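# Tie a tight knot in a rope with two arms

## Task

Form a knot in the rope and pull it snug so it stays tied once the robot lets go.

## Robot and tools

Robot: two arms, left_arm and right_arm, each ending in a two-finger gripper. In the scene frame the origin sits at table-top height halfway between the nominal bases; +z points up, +x points out across the table, and left_arm is on the +y side. Arm names do not match image left and right. The calibrated bases are at left_arm (+0.050, +0.302, 0) m and right_arm (+0.010, -0.355, 0) m, each turned only slightly about z. A two-camera stand is fixed behind the arms.

Frames: each arm reports its hand position, orientation, velocities and target in its own base frame. Fixed cameras and the table use the scene frame. Every motion offset is taken along the current Hand target's own axes. On the gripper, +z is the direction the fingers point and y is the direction they open and close. end_effector_position is the spot between the pads, roughly 1 cm short of the tips.

Row format (used by execute_actions and move): 14 numbers, each from -1 to 1, always covering both arms: dx, dy, dz, rx, ry, rz, opening for left_arm, then those seven for right_arm. The first six of an arm are an offset, not a pose: a displacement from that arm's Hand target, where 1.0 equals 0.6 m for dx/dy/dz and 180 degrees for the rotation vector rx/ry/rz. The opening is absolute: +1 fully open (0.094 m), -1 shut. Sending all six offset numbers as 0 re-requests the current Hand target; sending an opening of 0 is a real command, so to leave a gripper alone repeat its present value (see Tool commands).

execute_actions(actions, cameras): actions is a list of actions; each action is a table of up to 15 rows, one per 1/30 s step, and a short table keeps its final row for the remaining steps. Every row of one action is measured from the Hand target at that action's start, not from the row before; the next action starts from the new Hand target, so repeating an offset keeps moving. Each action lasts 0.5 s. An empty list returns the full state plus all camera images.

move(target, speed, blend, opening_speed, grip_force, blocking, cameras): target is one 14-number row or a list of up to 15 such rows, all offsets from the same starting Hand targets. speed is path top speed in m/s, 0.002 to 2.9, default 0.25 (turning capped at twice that in rad/s); one value or one per target. blend, in metres, rounds corners of a list; 0 means stop at each point. opening_speed, 0.2 or more per second on the -1..+1 scale, makes fingers change gradually. grip_force is per-pad force in newtons, 10 to 50 (full), one value or one per arm; it persists, and lower values close slowly. blocking=false returns after about 0.5 s while the move continues. Paths are straight, both arms finish together, and moves cap at 10 s. Nothing avoids obstacles or the other arm. Grippers lag and overshoot more when fast or near full reach.

wait(seconds 0 to 10) lets time pass holding commands. stop() brakes a running move. zoom_image(camera, region [x0,y0,x1,y1] pixels, at most 504 square) enlarges part of the latest image of cam_high, cam_low, cam_left_wrist or cam_right_wrist; all images are 896x504. finished_scene(scene) ends the scene with its number; call nothing else after it.

Results: hand positions (m) and quats, Hand target (what the next offsets start from), Tool commands, grip_measured (finger opening on the command scale, reading a couple of mm wide when empty), Joint positions, velocities (may say within noise), torques and motor temperatures. move adds a line such as done, off_target, moving, held or fault, plus limits=paced (pose clipped) or limits=held (steps withheld). done means within 10 mm and 2 degrees; neither done nor off_target proves contact. Reported poses can be a few centimetres off, so check cameras.

Control notes: orientation commands are clipped to 40 degrees from the measured orientation each step. Friction and gravity leave grippers short, low or tilted; check after each move and correct by sending the missing offset. Small moves may not happen or may go sideways. A blocked arm keeps pushing until you command its target back beyond the gripper. Avoid paths near an arm's own base; route around it.

Gripping: to release, command an opening well above grip_measured. Pad force rises quickly once closing past the contact reading.

Avoid: any part of the rope sinking more than about a finger width below the table top, anything leaving the table, releasing things while they move, fast collisions, hard presses into the table or fixtures, any contact or squeeze between the two arms or grippers (one gripper closing on the other's fingers counts), and strain on the wrist-camera cables, which count as part of the hand. Watch motor heat: MOTOR HOT appears at 75 °C, at 90 °C the arm folds and idles, at 100 °C it drops; stretched arms, loads and unreachable targets heat motors. Objects may get small random nudges. The knot must stay tight after release.

Each tool is called as name(argument=value, ...) on one line, values as JSON.

## Session

execute_actions(actions=[])

Scene clock: 0.00 s.
left_arm: end_effector_position=(+0.3902, +0.0138, +0.0800) grip_measured=+1.000 end_effector_quat_wxyz=(+0.570, -0.036, +0.819, +0.051) | right_arm: end_effector_position=(+0.3941, +0.0140, +0.0795) grip_measured=+1.000 end_effector_quat_wxyz=(+0.562, -0.029, +0.827, -0.010)
Joint positions: left_arm=[-0.034 1.577 0.342 0.877 -0.156 -0.013 0.094] | right_arm=[0.048 1.568 0.367 0.823 0.029 -0.042 0.094]
Joint velocities: within noise
Joint torques (N m): no reading
Motor temperatures (°C): left_arm=[23 29 28 28 22 22 25] | right_arm=[24 27 29 30 23 25 24]
Heat: left arm: 29 °C; right arm: 30 °C.
Hand target: left_arm +0.3913, +0.0138, +0.0820; +0.571, -0.036, +0.818, +0.051 | right_arm +0.3958, +0.0141, +0.0827; +0.565, -0.029, +0.825, -0.010
Tool commands: left_gripper/opening=+1.0 right_gripper/opening=+1.0
camera_calibration:
cam_left_wrist: T_world_to_cam=[[0.158424, -0.986685, 0.0368017, -0.0539884], [-0.717961, -0.140704, -0.681715, 0.382608], [0.677816, 0.081578, -0.730692, -0.110381], [0, 0, 0, 1]] pos_world=[0.358068, 0.00956969, 0.182162]
cam_right_wrist: T_world_to_cam=[[0.0740553, -0.988651, 0.130712, -0.0317391], [-0.747905, -0.141761, -0.648493, 0.392787], [0.659662, -0.0497357, -0.749915, -0.100927], [0, 0, 0, 1]] pos_world=[0.362695, 0.0192832, 0.183182]

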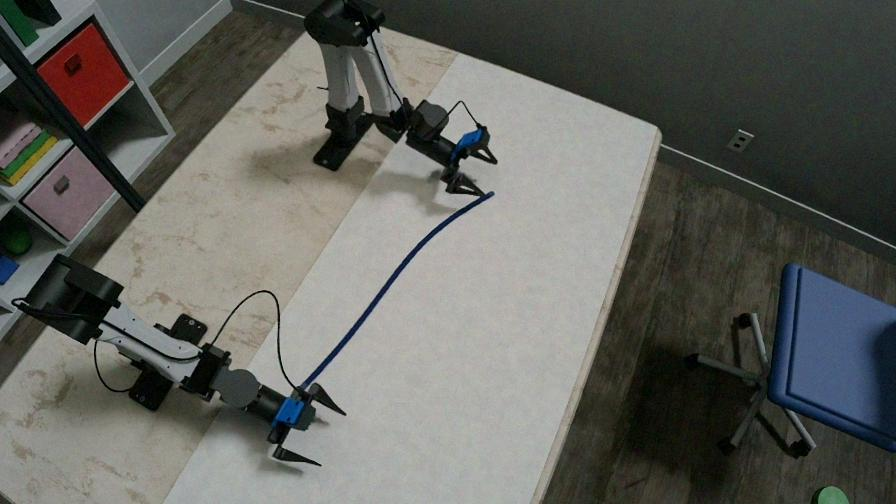

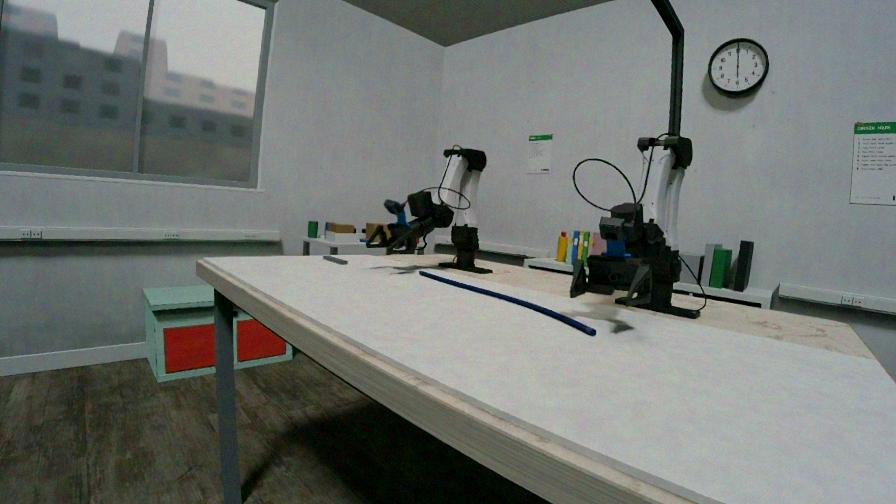

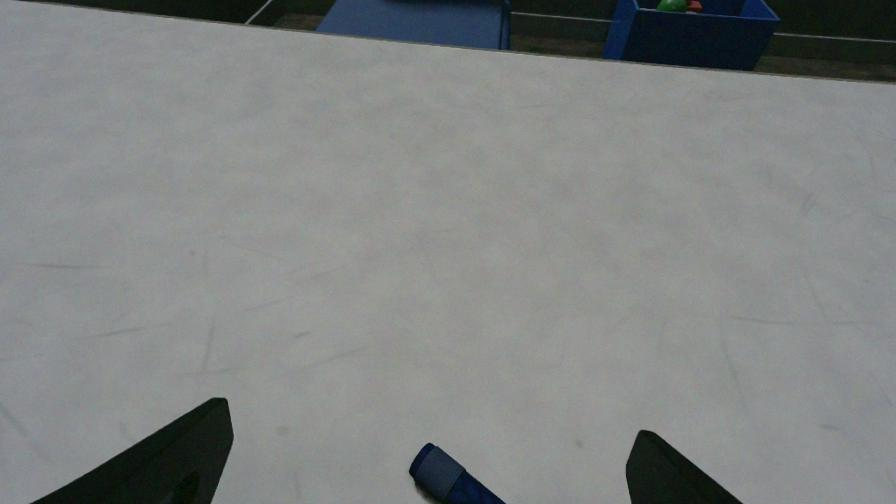

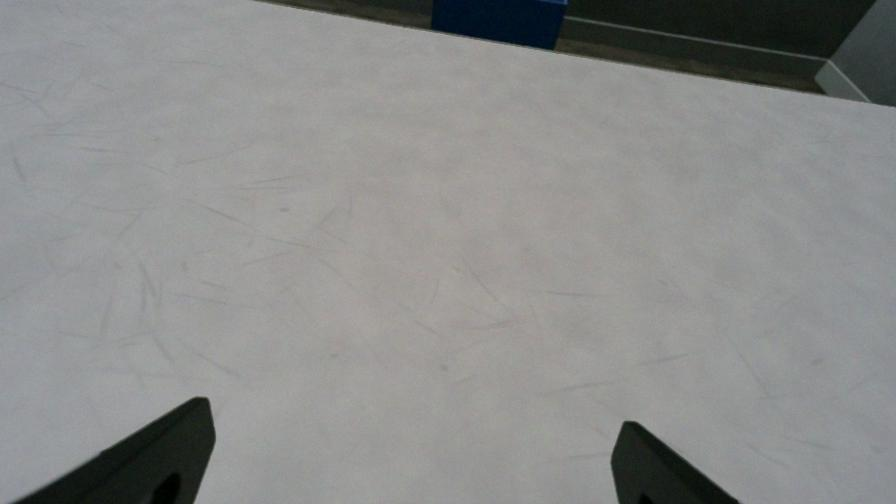

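move(target=[-0.062,-0.028,-0.019,-0.187,0.360,-0.290,0.2,-0.031,0.1,-0.103,-0.268,0.308,-0.367,0.2], speed=0.5, cameras=["all"])

Scene clock: 63.70 s.
left_arm: end_effector_position=(+0.3915, -0.0039, +0.1196) grip_measured=+0.202 end_effector_quat_wxyz=(+0.003, -0.532, +0.847, +0.004) | right_arm: end_effector_position=(+0.3377, +0.0730, +0.1157) grip_measured=+0.202 end_effector_quat_wxyz=(-0.001, -0.637, +0.770, +0.005)
Joint positions: left_arm=[-0.014 2.043 1.878 -1.406 -0.01 -1.136 0.056] | right_arm=[0.209 1.858 1.606 -1.325 -0.008 -1.174 0.056]
Joint torques (N m): left_arm=[0.54 -9.21 7.43 0.3 0.1 -0.07] | right_arm=[-0.14 -8.08 8.28 0.31 0.04 -0.17]
Motor temperatures (°C): left_arm=[23 34 31 37 22 22 25] | right_arm=[24 30 33 36 23 25 24]
Heat: left arm: 37 °C; right arm: 36 °C.
Hand target: left_arm +0.3954, -0.0044, +0.1202; -0.001, -0.538, +0.843, +0.000 | right_arm +0.3427, +0.0739, +0.1195; +0.001, -0.642, +0.766, +0.000
Off the commanded pose: left_arm 0.004 m, 1 deg | right_arm 0.006 m, 1 deg.
move: done
camera_calibration:
cam_left_wrist: T_world_to_cam=[[0.935908, -0.351899, -0.0155826, -0.368759], [-0.309344, -0.842278, 0.441446, 0.111105], [-0.168469, -0.408333, -0.897153, 0.268422], [0, 0, 0, 1]] pos_world=[0.424715, 0.0734207, 0.186022]
cam_right_wrist: T_world_to_cam=[[0.995024, -0.098687, -0.0137402, -0.333208], [-0.0817695, -0.887571, 0.453355, 0.0844544], [-0.0569356, -0.449976, -0.891224, 0.253907], [0, 0, 0, 1]] pos_world=[0.352912, 0.156328, 0.183422]

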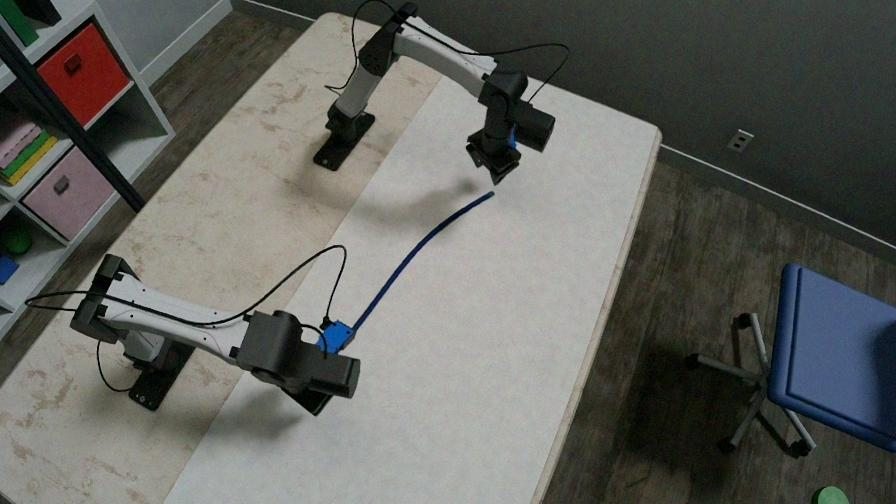

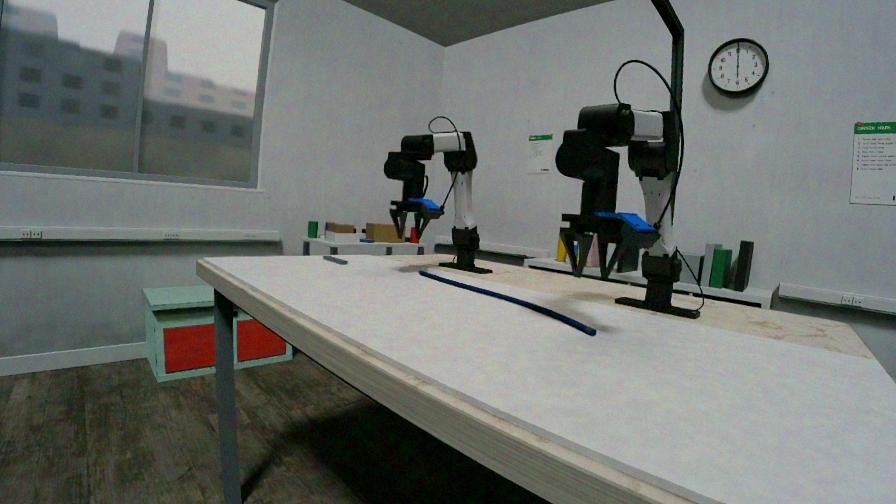

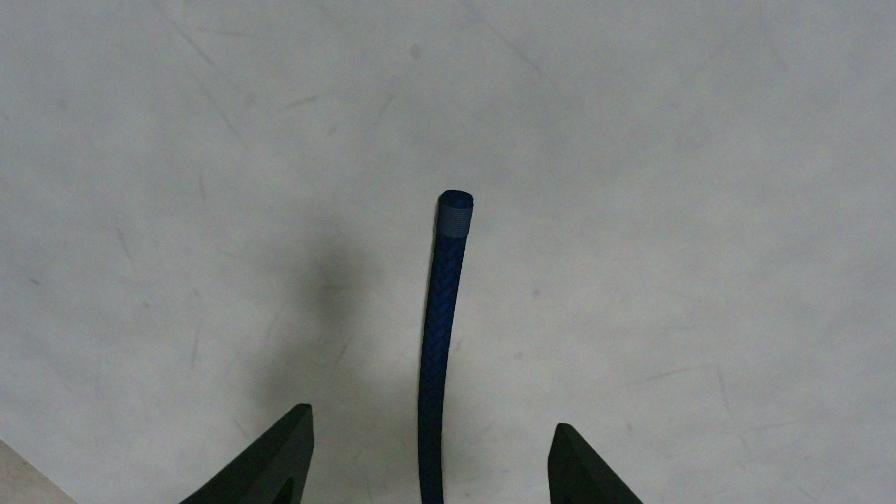

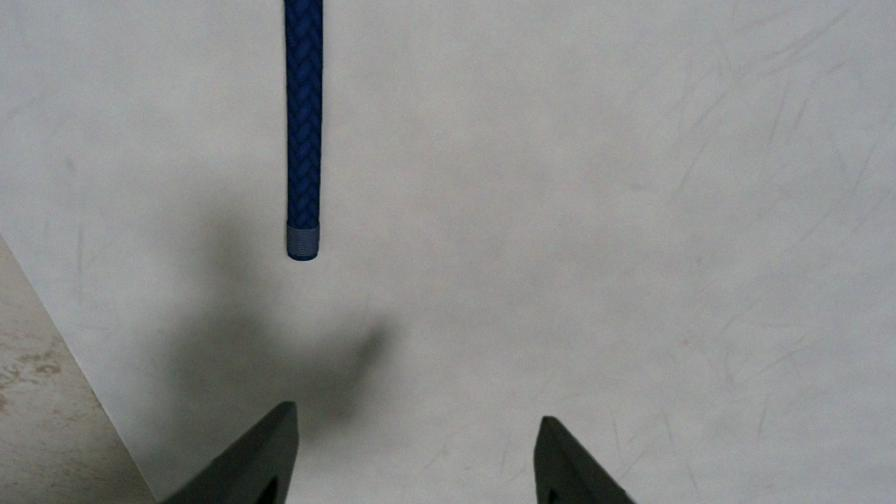

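move(target=[[0.0125,-0.005,0.172,0,0,0,0.2,0.21,0.132,-0.05,0,0,0,0.2],[0.0125,-0.005,0.172,0,0,0,-1,0.21,0.132,-0.05,0,0,0,0.2]], grip_force=25, cameras=["cam_left_wrist","cam_low"])

Scene clock: 93.27 s.
left_arm: end_effector_position=(+0.3981, -0.0093, +0.0243) grip_measured=-0.759 end_effector_quat_wxyz=(+0.008, -0.536, +0.844, -0.002) | right_arm: end_effector_position=(+0.2499, -0.0362, +0.1516) grip_measured=+0.202 end_effector_quat_wxyz=(+0.007, -0.640, +0.768, -0.007)
Joint positions: left_arm=[-0.026 2.095 1.575 -1.036 -0.006 -1.157 0.011] | right_arm=[-0.145 1.482 1.334 -1.404 -0.001 -1.535 0.056]
Joint torques (N m): left_arm=[-0.13 -10.07 3.93 0.52 0.05 -0.07] | right_arm=[-0.59 -6.41 4.79 0.34 -0.09 -0.07]
Motor temperatures (°C): left_arm=[23 39 36 31 22 22 25] | right_arm=[24 31 36 33 23 25 24]
Heat: left arm: 39 °C; right arm: 36 °C.
Hand target: left_arm +0.3949, -0.0125, +0.0169; -0.001, -0.538, +0.843, +0.000 | right_arm +0.2426, -0.0362, +0.1493; +0.000, -0.642, +0.766, +0.000
Off the commanded pose: left_arm 0.009 m, 1 deg | right_arm 0.008 m, 1 deg.
grip_force (N): 25, 25
move: done
camera_calibration:
cam_left_wrist: T_world_to_cam=[[0.9392, -0.343371, -0.0000471568, -0.379991], [-0.308261, -0.843226, 0.440392, 0.150126], [-0.151257, -0.413601, -0.897806, 0.175019], [0, 0, 0, 1]] pos_world=[0.429638, 0.0685009, 0.0910008]
Images, in order (width x height): cam_low 896x504, cam_left_wrist 896x504.

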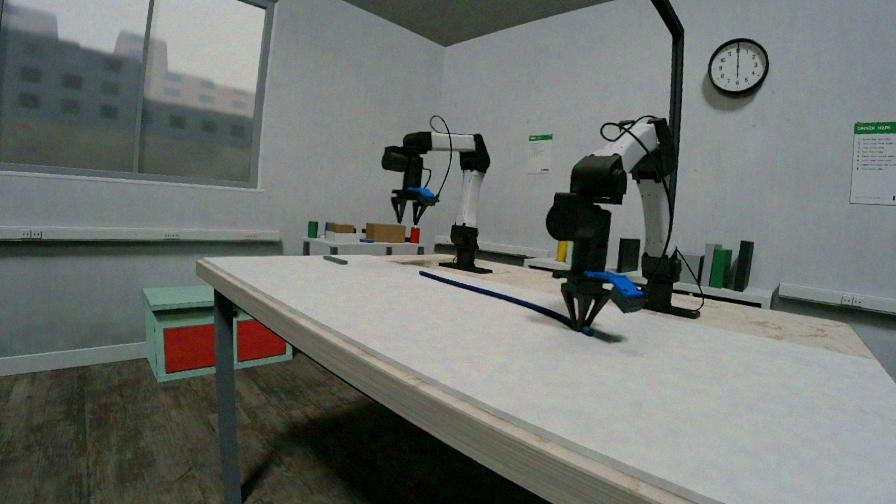

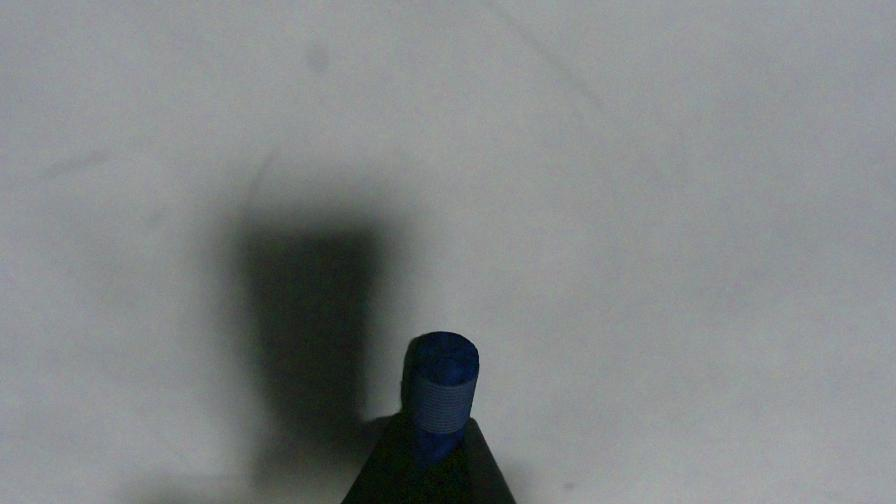

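move(target=[[0,0,-0.122,0,0,0,-1,0,0,0,0,0,0,0.2],[0.201,-0.127,-0.122,0,0,0.306,-1,0,0,0,0,0,0,0.2],[0.424,-0.2,-0.122,0,0,0.611,-1,0,0,0,0,0,0,0.2],[0.64,-0.139,-0.122,0,0,0.972,-1,0,0,0,0,0,0,0.2],[0.76,-0.049,-0.055,0,0,-0.806,-1,0,0,0,0,0,0,0.2],[0.76,-0.049,-0.008,0,0,-0.806,-1,0,0,0,0,0,0,0.2]], speed=0.3, blend=[0.03,0.04,0.04,0.04,0.02,0], cameras=["cam_high","cam_low","cam_right_wrist"])

Scene clock: 112.20 s.
left_arm: end_effector_position=(+0.2278, -0.4315, +0.0249) grip_measured=-0.762 end_effector_quat_wxyz=(-0.017, +0.964, +0.266, -0.001) | right_arm: end_effector_position=(+0.2495, -0.0361, +0.1516) grip_measured=+0.202 end_effector_quat_wxyz=(+0.006, -0.641, +0.767, -0.006)
Joint positions: left_arm=[-1.087 2.59 2.434 -1.448 -0.006 1.515 0.011] | right_arm=[-0.145 1.482 1.334 -1.405 -0.001 -1.537 0.056]
Joint torques (N m): left_arm=[0.2 -15.34 3.07 0.84 0.2 0.14] | right_arm=[-0.83 -6.53 4.68 0.28 -0.01 -0.14]
Heat: left arm: 41 °C; right arm: 35 °C.
Hand target: left_arm +0.2296, -0.4386, +0.0223; +0.000, +0.966, +0.260, -0.001 | right_arm +0.2426, -0.0362, +0.1493; +0.000, -0.642, +0.766, +0.000
Off the commanded pose: left_arm 0.008 m, 2 deg | right_arm 0.007 m, 1 deg.
grip_force (N): 25, 25
move: done; blend cut to 0.0141 m at target 5
camera_calibration:
cam_right_wrist: T_world_to_cam=[[0.995946, -0.0891349, 0.01209, -0.259561], [-0.0847473, -0.884762, 0.458272, -0.0357938], [-0.0301513, -0.457439, -0.88873, 0.22435], [0, 0, 0, 1]] pos_world=[0.26224, 0.0478217, 0.218928]
Images, in order (width x height): cam_high 896x504, cam_low 896x504, cam_right_wrist 896x504.

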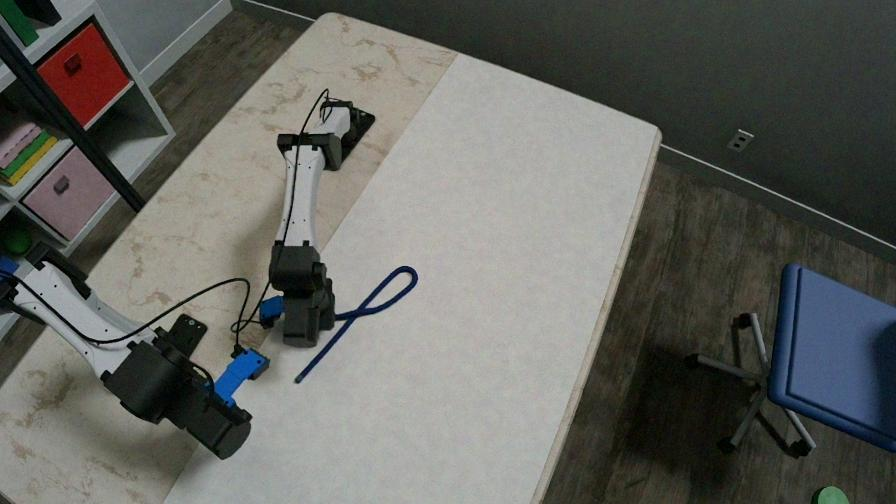

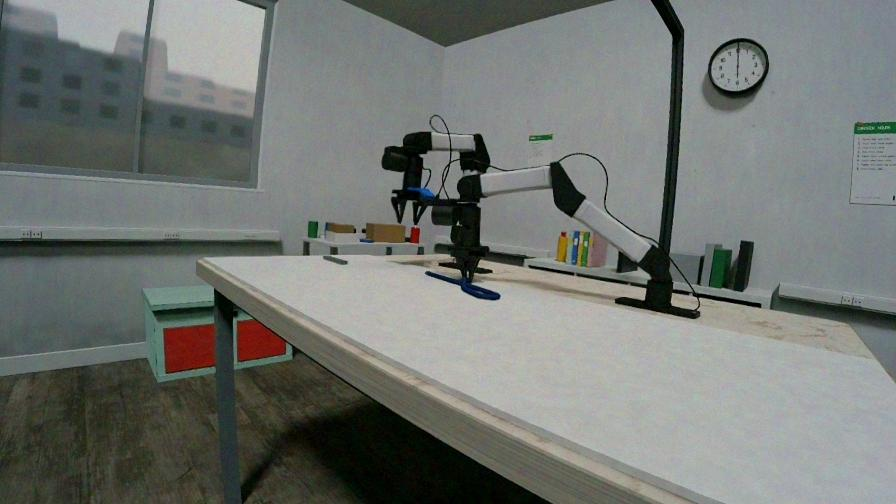

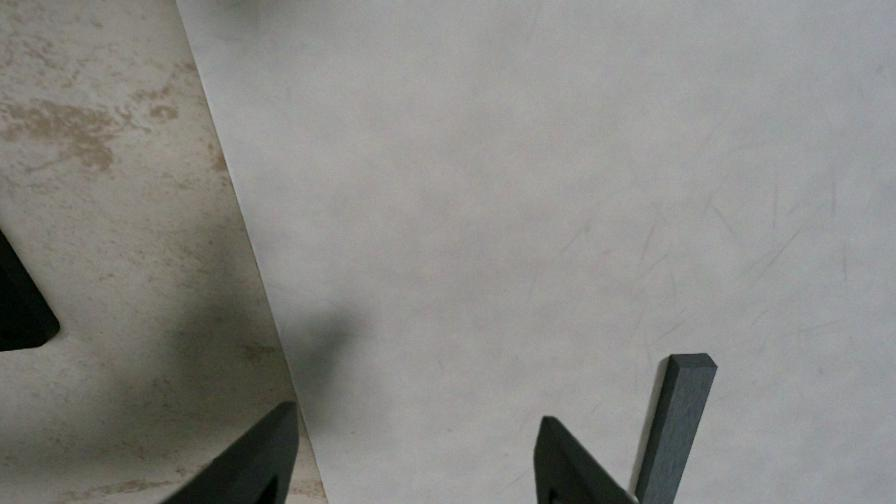

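move(target=[[0,0,0,0,0,0,-0.2,0,0,0,0,0,0,0.2],[0,0,-0.09,0,0,0,-0.2,0,0,0,0,0,0,0.2],[0.016,0,-0.09,0,0,-0.5,-0.2,0,0,0,0,0,0,0.2],[0.033,0,-0.09,0,0,-0.99,-0.2,0,0,0,0,0,0,0.2]], speed=[0.2,0.4,0.9,0.9], blend=[0,0.01,0.02,0], cameras=["cam_high","cam_left_wrist"])

Scene clock: 133.50 s.
left_arm: end_effector_position=(+0.2447, -0.4286, +0.0713) grip_measured=-0.202 end_effector_quat_wxyz=(+0.003, -0.238, +0.971, -0.011) | right_arm: end_effector_position=(+0.2495, -0.0361, +0.1516) grip_measured=+0.202 end_effector_quat_wxyz=(+0.006, -0.641, +0.767, -0.006)
Joint positions: left_arm=[-1.052 2.591 2.622 -1.579 0.001 -1.532 0.037] | right_arm=[-0.145 1.482 1.334 -1.405 -0.001 -1.537 0.056]
Joint torques (N m): left_arm=[0.57 -14.79 6.05 0.32 -0.03 -0.06] | right_arm=[-0.7 -6.45 4.51 0.27 -0.09 -0.08]
Motor temperatures (°C): left_arm=[23 48 34 30 22 22 25] | right_arm=[24 31 35 31 23 25 23]
Heat: left arm: 48 °C; right arm: 35 °C.
Hand target: left_arm +0.2468, -0.4285, +0.0763; -0.001, -0.245, +0.969, +0.000 | right_arm +0.2426, -0.0362, +0.1493; +0.000, -0.642, +0.766, +0.000
Off the commanded pose: left_arm 0.005 m, 2 deg | right_arm 0.007 m, 1 deg.
joint sent to its limit (left arm) — joint 4 (wrist pitch), lower limit. The joint targets still meet the commanded pose.
grip_force (N): 25, 25
move: done
camera_calibration:
cam_left_wrist: T_world_to_cam=[[0.538802, -0.84237, 0.0102085, -0.496501], [-0.75428, -0.47699, 0.451156, -0.00600292], [-0.375171, -0.250784, -0.892387, 0.144688], [0, 0, 0, 1]] pos_world=[0.317271, -0.384816, 0.136894]
Images, in order (width x height): cam_high 896x504, cam_left_wrist 896x504.

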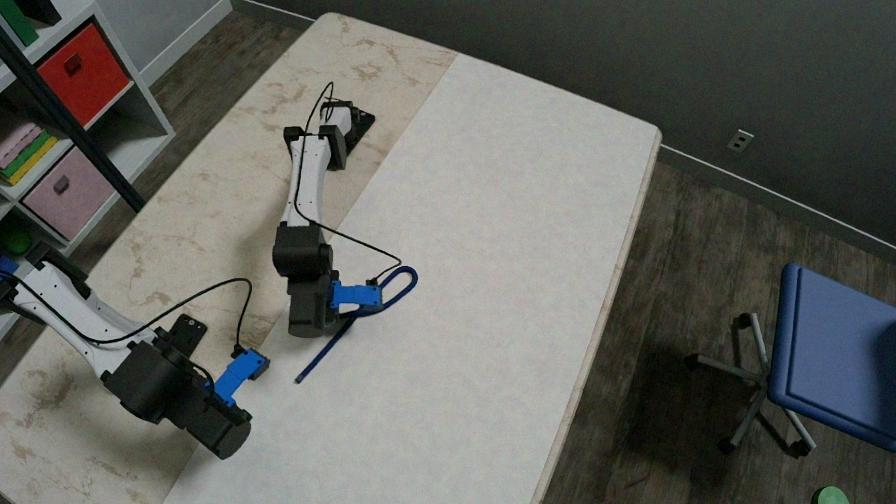

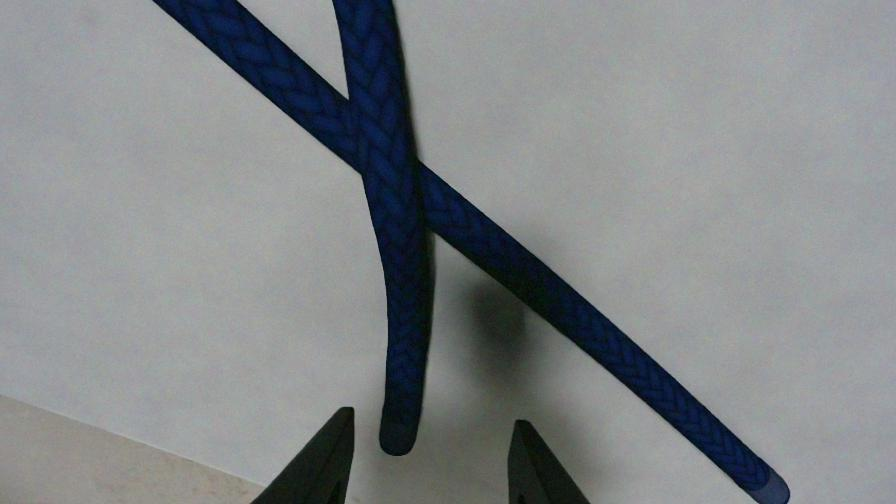

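move(target=[[0.036,0.021,0.095,0,0,0,-0.2,0,0,0,0,0,0,0.2],[0.036,0.021,0.095,0,0,0,-1,0,0,0,0,0,0,0.2]], speed=0.2, cameras=["cam_left_wrist"])

move(target=[[0,0,-0.042,0,0,0,-1,0,0,0,0,0,0,0.2],[0.031,0.044,-0.042,0,0,0.167,-1,0,0,0,0,0,0,0.2],[-0.002,0.111,-0.042,0,0,0.444,-1,0,0,0,0,0,0,0.2],[-0.089,0.114,-0.042,0,0,0.711,-1,0,0,0,0,0,0,0.2],[-0.089,0.114,0,0,0,0.711,-1,0,0,0,0,0,0,0.2]], speed=0.3, blend=[0.01,0.02,0.02,0.01,0], cameras=["cam_high","cam_left_wrist"])

Scene clock: 162.60 s.
left_arm: end_effector_position=(+0.2293, -0.4273, +0.0235) grip_measured=-0.756 end_effector_quat_wxyz=(+0.006, -0.246, +0.969, -0.003) | right_arm: end_effector_position=(+0.2495, -0.0361, +0.1516) grip_measured=+0.202 end_effector_quat_wxyz=(+0.006, -0.641, +0.767, -0.006)
Joint positions: left_arm=[-1.082 2.495 2.251 -1.319 -0.009 -1.578 0.011] | right_arm=[-0.145 1.482 1.334 -1.405 -0.001 -1.537 0.056]
Joint torques (N m): left_arm=[-0.55 -14.69 2.93 0.52 0.08 -0.06] | right_arm=[-0.61 -6.52 4.42 0.26 -0.01 -0.12]
Motor temperatures (°C): left_arm=[23 56 34 29 22 22 25] | right_arm=[24 31 34 31 23 25 23]
Heat: left arm: 56 °C; right arm: 34 °C.
Hand target: left_arm +0.2217, -0.4278, +0.0192; -0.001, -0.245, +0.969, +0.000 | right_arm +0.2426, -0.0362, +0.1493; +0.000, -0.642, +0.766, +0.000
Off the commanded pose: left_arm 0.009 m, 1 deg | right_arm 0.007 m, 1 deg.
grip_force (N): 25, 25
move: done
camera_calibration:
cam_left_wrist: T_world_to_cam=[[0.552629, -0.83342, -0.0034127, -0.485609], [-0.746752, -0.496971, 0.44202, -0.0055116], [-0.370084, -0.241725, -0.896999, 0.0994732], [0, 0, 0, 1]] pos_world=[0.301059, -0.38341, 0.0900064]
Images, in order (width x height): cam_left_wrist 896x504.

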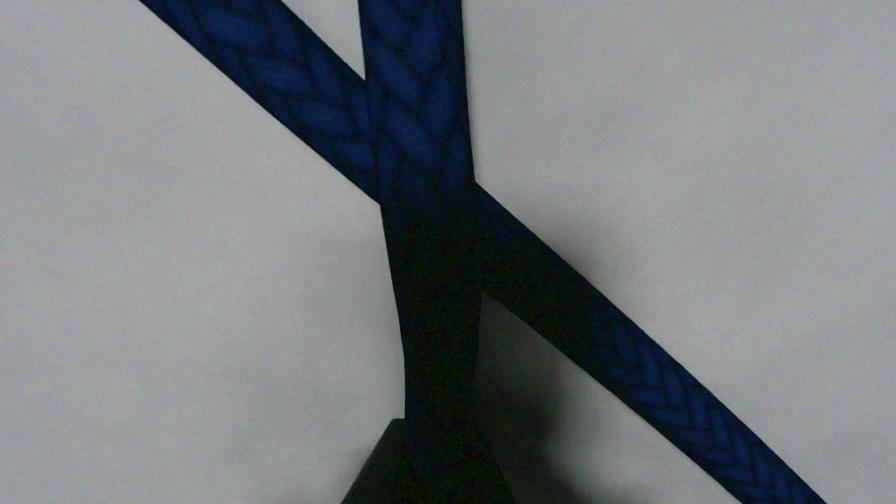

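Scene clock: 167.30 s.
left_arm: end_effector_position=(+0.2352, -0.3415, +0.0220) grip_measured=-0.760 end_effector_quat_wxyz=(-0.009, +0.762, +0.648, +0.005) | right_arm: end_effector_position=(+0.2495, -0.0361, +0.1516) grip_measured=+0.202 end_effector_quat_wxyz=(+0.006, -0.641, +0.767, -0.006)
Joint positions: left_arm=[-0.971 2.192 1.719 -1.116 -0.008 0.761 0.011] | right_arm=[-0.145 1.482 1.334 -1.405 -0.001 -1.537 0.056]
Joint torques (N m): left_arm=[0.62 -12.83 2.86 0.78 0.2 0.15] | right_arm=[-0.96 -6.53 4.62 0.25 -0.06 -0.11]
Motor temperatures (°C): left_arm=[23 57 34 29 22 22 25] | right_arm=[24 31 34 31 23 25 23]
Heat: left arm: 57 °C; right arm: 34 °C.
Hand target: left_arm +0.2363, -0.3422, +0.0192; +0.000, +0.764, +0.646, -0.001 | right_arm +0.2426, -0.0362, +0.1493; +0.000, -0.642, +0.766, +0.000
Off the commanded pose: left_arm 0.003 m, 1 deg | right_arm 0.007 m, 1 deg.
grip_force (N): 25, 25
move: done
camera_calibration:
cam_left_wrist: T_world_to_cam=[[-0.997395, 0.0717644, -0.00724699, 0.256461], [0.0601033, 0.882442, 0.466566, 0.322923], [0.0398779, 0.464915, -0.884457, 0.265626], [0, 0, 0, 1]] pos_world=[0.225792, -0.42686, 0.0861286]
Images, in order (width x height): cam_high 896x504, cam_left_wrist 896x504.

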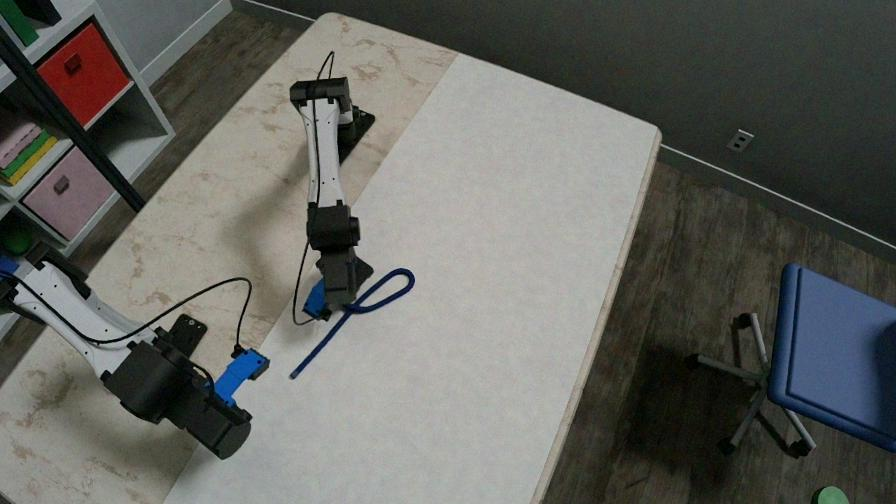

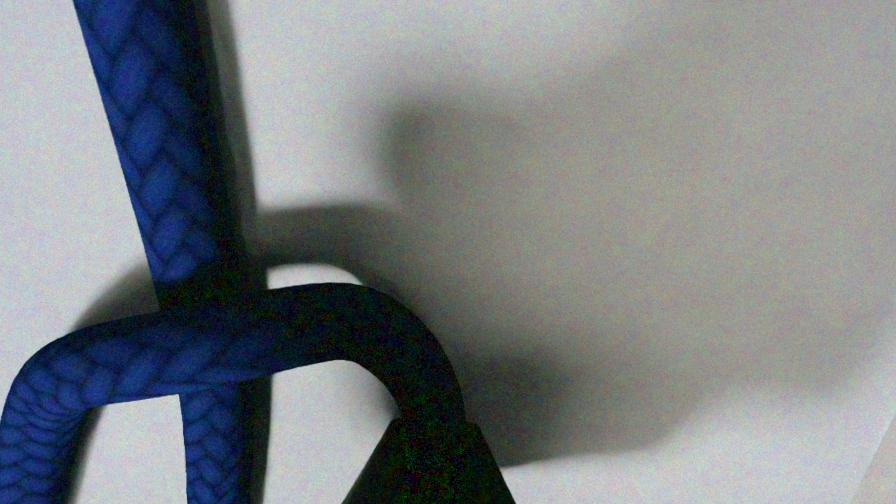

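move(target=[[0,0,0,0,0,0,-0.4,0,0,0,0,0,0,0.2],[0,0,-0.1,0,0,0,-0.4,0,0,0,0,0,0,0.2],[0.225,-0.067,-0.217,0,0,0,-0.4,0,0,0,0,0,0,0.2]], speed=[0.2,0.2,0.5], blend=[0,0.01,0], cameras=["cam_high","cam_left_wrist"])

zoom_image(camera="cam_high", region=[270, 240, 450, 400])

Scene clock: 176.70 s.
left_arm: end_effector_position=(+0.2246, -0.2053, +0.1535) grip_measured=-0.402 end_effector_quat_wxyz=(+0.012, +0.760, +0.650, +0.004) | right_arm: end_effector_position=(+0.2495, -0.0361, +0.1516) grip_measured=+0.202 end_effector_quat_wxyz=(+0.006, -0.641, +0.767, -0.006)
Joint positions: left_arm=[-0.744 1.673 1.534 -1.406 -0.006 0.982 0.028] | right_arm=[-0.145 1.482 1.334 -1.405 -0.001 -1.537 0.056]
Joint torques (N m): left_arm=[0.23 -7.45 3.86 0.36 0.19 0.13] | right_arm=[-0.72 -6.39 4.81 0.26 -0.08 -0.07]
Motor temperatures (°C): left_arm=[23 56 34 29 22 22 25] | right_arm=[24 31 34 30 23 25 23]
Heat: left arm: 56 °C; right arm: 34 °C.
Hand target: left_arm +0.2192, -0.2022, +0.1493; +0.000, +0.764, +0.646, -0.001 | right_arm +0.2426, -0.0362, +0.1493; +0.000, -0.642, +0.766, +0.000
Off the commanded pose: left_arm 0.008 m, 2 deg | right_arm 0.007 m, 1 deg.
grip_force (N): 25, 25
move: done
camera_calibration:
cam_left_wrist: T_world_to_cam=[[-0.997189, 0.0657935, -0.0358645, 0.240116], [0.0434055, 0.897312, 0.439258, 0.15307], [0.061082, 0.436466, -0.897645, 0.310562], [0, 0, 0, 1]] pos_world=[0.213828, -0.288699, 0.220149]
Images, in order (width x height): cam_high 896x504, cam_left_wrist 896x504.

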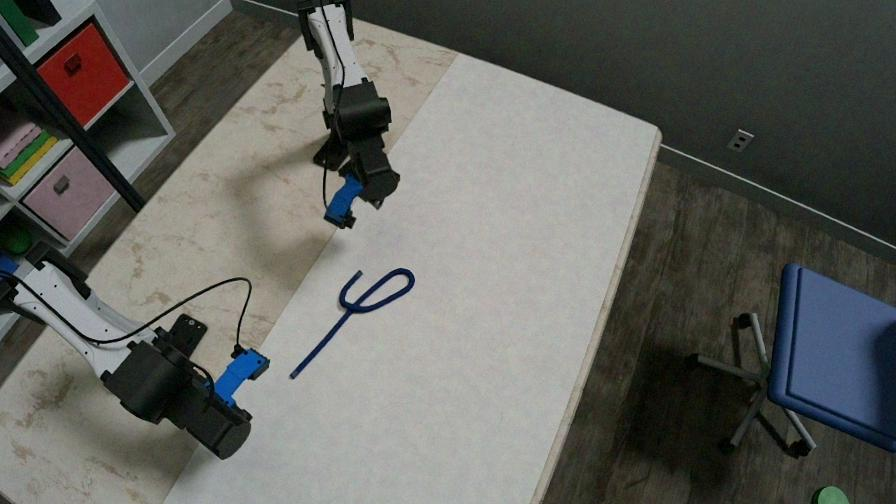

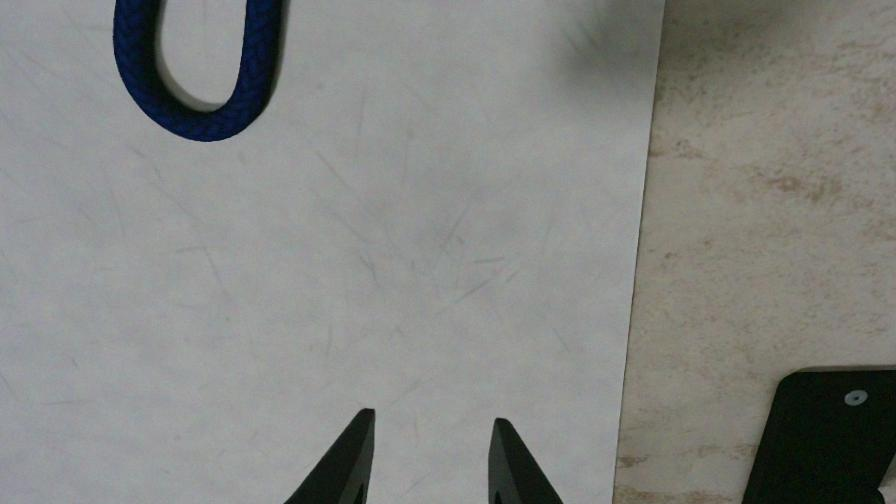

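Scaled by 2.800 from the camera's 896x504 image, which has a finer 1280x720 frame.

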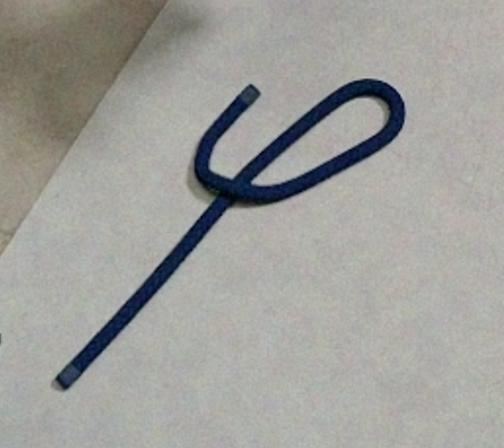

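move(target=[0.16,-0.06,0,0,0,0,-0.4,-0.610,-0.061,0.082,0,0,0.089,-0.2], speed=0.5, cameras=["cam_right_wrist"])

Scene clock: 192.60 s.
left_arm: end_effector_position=(+0.2051, -0.1044, +0.1506) grip_measured=-0.402 end_effector_quat_wxyz=(+0.004, +0.762, +0.648, +0.004) | right_arm: end_effector_position=(+0.3385, +0.3182, +0.0998) grip_measured=-0.198 end_effector_quat_wxyz=(+0.003, -0.535, +0.845, +0.004)
Joint positions: left_arm=[-0.475 1.406 1.264 -1.419 -0.006 1.257 0.028] | right_arm=[0.752 2.417 2.414 -1.561 -0.007 -0.377 0.038]
Joint torques (N m): left_arm=[0.64 -6.01 3.79 0.33 0.2 0.13] | right_arm=[-0.84 -12.48 7.97 0.34 0.11 0.05]
Motor temperatures (°C): left_arm=[23 51 33 28 22 22 25] | right_arm=[24 31 34 30 23 25 23]
Heat: left arm: 51 °C; right arm: 34 °C.
Hand target: left_arm +0.1997, -0.1017, +0.1492; +0.000, +0.764, +0.645, -0.001 | right_arm +0.3427, +0.3178, +0.1004; +0.001, -0.529, +0.848, +0.000
Off the commanded pose: left_arm 0.006 m, 1 deg | right_arm 0.004 m, 1 deg.
joint sent to its limit (right arm) — joint 4 (wrist pitch), lower limit. The joint targets still meet the commanded pose.
grip_force (N): 25, 25
move: done
camera_calibration:
cam_right_wrist: T_world_to_cam=[[0.938371, -0.345523, -0.00856048, -0.212847], [-0.304945, -0.83932, 0.450056, 0.36997], [-0.16269, -0.41971, -0.892959, 0.376448], [0, 0, 0, 1]] pos_world=[0.373794, 0.394979, 0.167823]
Images, in order (width x height): cam_right_wrist 896x504.

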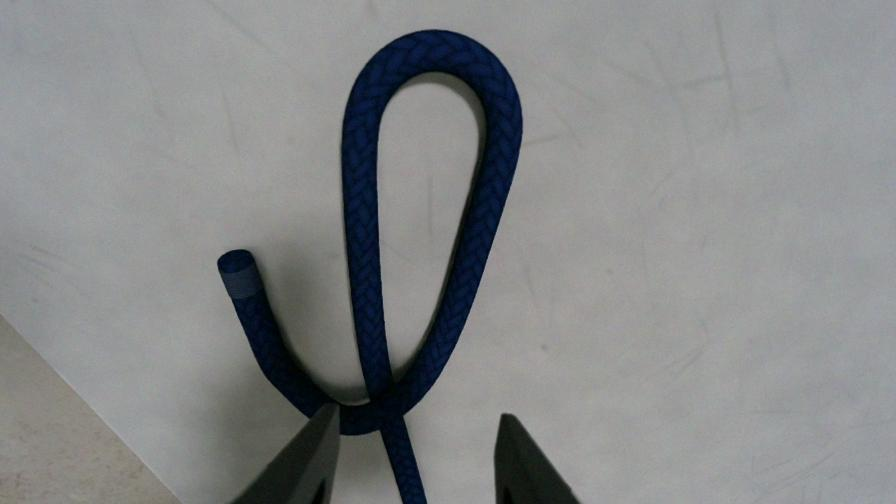

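move(target=[[0,0,0,0,0,0,-0.4,-0.037,0.053,0.137,0,0,0,-0.2],[0,0,0,0,0,0,-0.4,-0.037,0.053,0.137,0,0,0,-1]], cameras=["cam_right_wrist"])

Scene clock: 204.87 s.
left_arm: end_effector_position=(+0.2051, -0.1044, +0.1506) grip_measured=-0.402 end_effector_quat_wxyz=(+0.004, +0.762, +0.648, +0.004) | right_arm: end_effector_position=(+0.3224, +0.3542, +0.0223) grip_measured=-0.784 end_effector_quat_wxyz=(+0.002, -0.534, +0.845, +0.003)
Joint positions: left_arm=[-0.475 1.406 1.264 -1.419 -0.006 1.257 0.028] | right_arm=[0.83 2.463 2.187 -1.29 -0.005 -0.297 0.01]
Joint torques (N m): left_arm=[0.65 -6.01 3.81 0.33 0.2 0.14] | right_arm=[-0.69 -14 5.26 0.49 0.09 0.09]
Motor temperatures (°C): left_arm=[23 46 33 28 22 22 25] | right_arm=[24 36 35 30 23 25 23]
Heat: left arm: 46 °C; right arm: 36 °C.
Hand target: left_arm +0.1997, -0.1017, +0.1492; +0.000, +0.764, +0.646, -0.001 | right_arm +0.3239, +0.3517, +0.0181; +0.000, -0.529, +0.848, +0.000
Off the commanded pose: left_arm 0.006 m, 1 deg | right_arm 0.005 m, 1 deg.
grip_force (N): 25, 25
move: done
camera_calibration:
cam_right_wrist: T_world_to_cam=[[0.938079, -0.346328, -0.00810143, -0.18565], [-0.305469, -0.837984, 0.452185, 0.429693], [-0.163393, -0.421711, -0.891887, 0.320588], [0, 0, 0, 1]] pos_world=[0.357794, 0.430976, 0.0901232]
Images, in order (width x height): cam_right_wrist 896x504.

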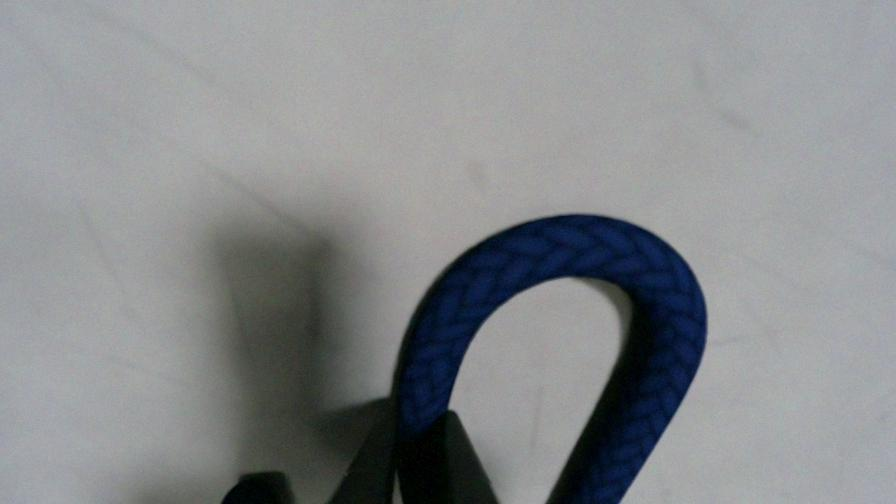

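move(target=[[0,0,0,0,0,0,-0.4,0,0,-0.09,0,0,0,-1],[0,0,0,0,0,0,-0.4,0.041,0.16,-0.09,0,0,-0.2,-1],[0,0,0,0,0,0,-0.4,0.041,0.16,-0.01,0,0,-0.2,-1],[0,0,0,0,0,0,-0.4,0.041,0.16,-0.01,0,0,-0.2,-0.3],[0,0,0,0,0,0,-0.4,0.041,0.16,-0.16,0,0,-0.2,-0.3]], blend=[0.015,0.015,0,0,0], cameras=["cam_high","cam_right_wrist"])

zoom_image(camera="cam_high", region=[270, 230, 450, 390])

Scene clock: 212.87 s.
left_arm: end_effector_position=(+0.2051, -0.1044, +0.1506) grip_measured=-0.402 end_effector_quat_wxyz=(+0.003, +0.762, +0.647, +0.004) | right_arm: end_effector_position=(+0.2629, +0.3596, +0.0606) grip_measured=-0.789 end_effector_quat_wxyz=(-0.025, -0.667, +0.745, -0.003)
Joint positions: left_arm=[-0.475 1.406 1.264 -1.419 -0.006 1.259 0.028] | right_arm=[0.938 2.351 2.14 -1.409 -0.005 -0.523 0.01]
Joint torques (N m): left_arm=[0.65 -6.01 3.81 0.33 0.2 0.12] | right_arm=[-0.46 -13.31 6.32 0.32 0 0.08]
Heat: left arm: 44 °C; right arm: 38 °C.
Hand target: left_arm +0.1996, -0.1017, +0.1492; +0.000, +0.764, +0.646, -0.001 | right_arm +0.2642, +0.3601, +0.0607; -0.024, -0.665, +0.747, -0.003 (not the last commanded pose)
Tool commands: left_gripper/opening=-0.4 right_gripper/opening=-1.0
Off the commanded pose: left_arm 0.006 m, 1 deg | right_arm 0.066 m, 16 deg.
grip_force (N): 25, 25
move: held (right_arm; a check stopped the path); path passed 1 of 5 targets; target 4's new opening was not sent; limits=held
pose unreachable (right arm): on one or more control steps of this call, first in action 0 (counted from 0), this arm could not follow its commanded pose, so it was not sent that pose on those steps. It may still have moved: this result reports where it is.
cause: moving toward the commanded pose would bring a part of the arm too close to another arm (this arm's wrist (the part past joint 4) and the left arm's wrist camera, 14 mm apart when this arm was first held).
camera_calibration:
cam_right_wrist: T_world_to_cam=[[0.999048, -0.0215986, -0.0379052, -0.258664], [-0.000176153, -0.87084, 0.491567, 0.327977], [-0.0436265, -0.491093, -0.870014, 0.339589], [0, 0, 0, 1]] pos_world=[0.27329, 0.446798, 0.12442]
Images, in order (width x height): cam_high 896x504, cam_right_wrist 896x504.

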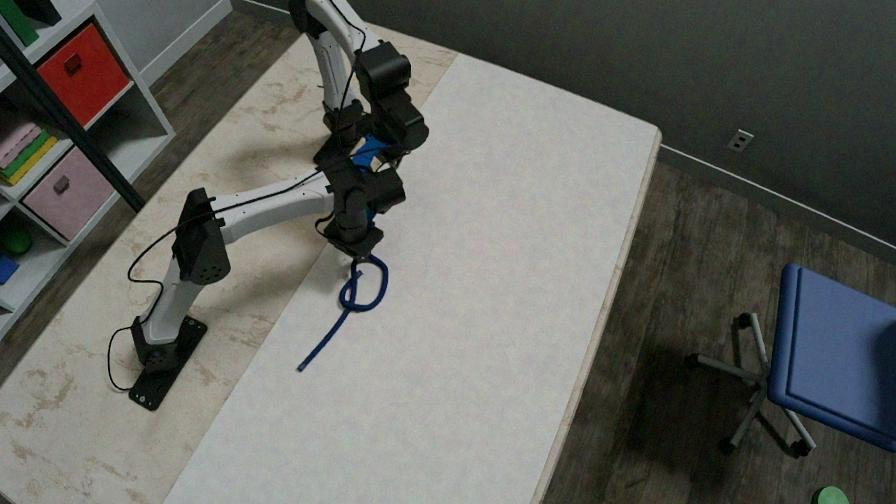

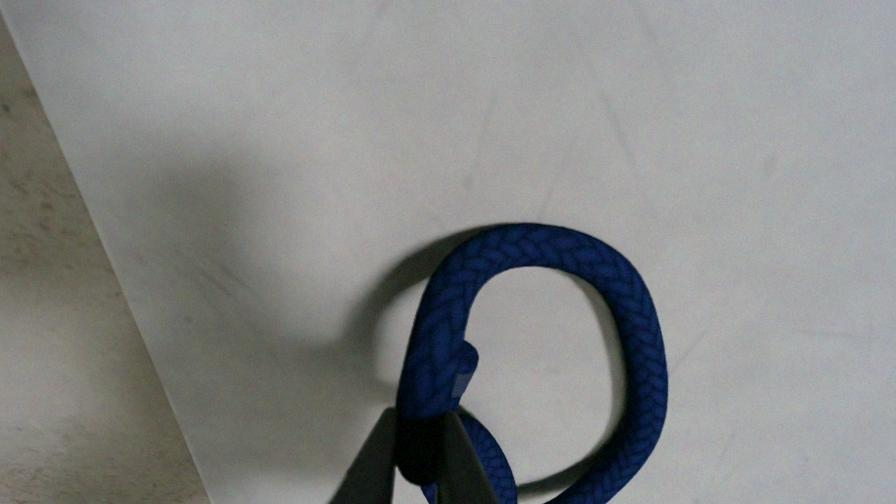

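Scaled by 2.800 from the camera's 896x504 image, which has a finer 1280x720 frame.

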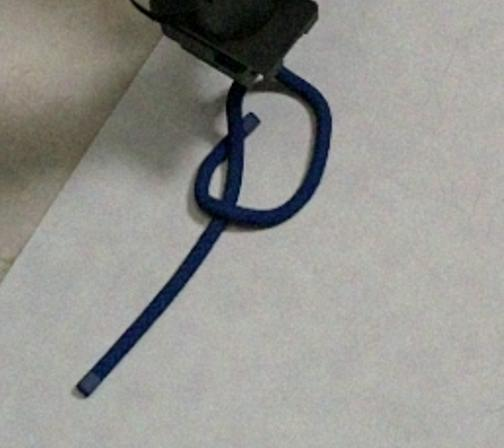

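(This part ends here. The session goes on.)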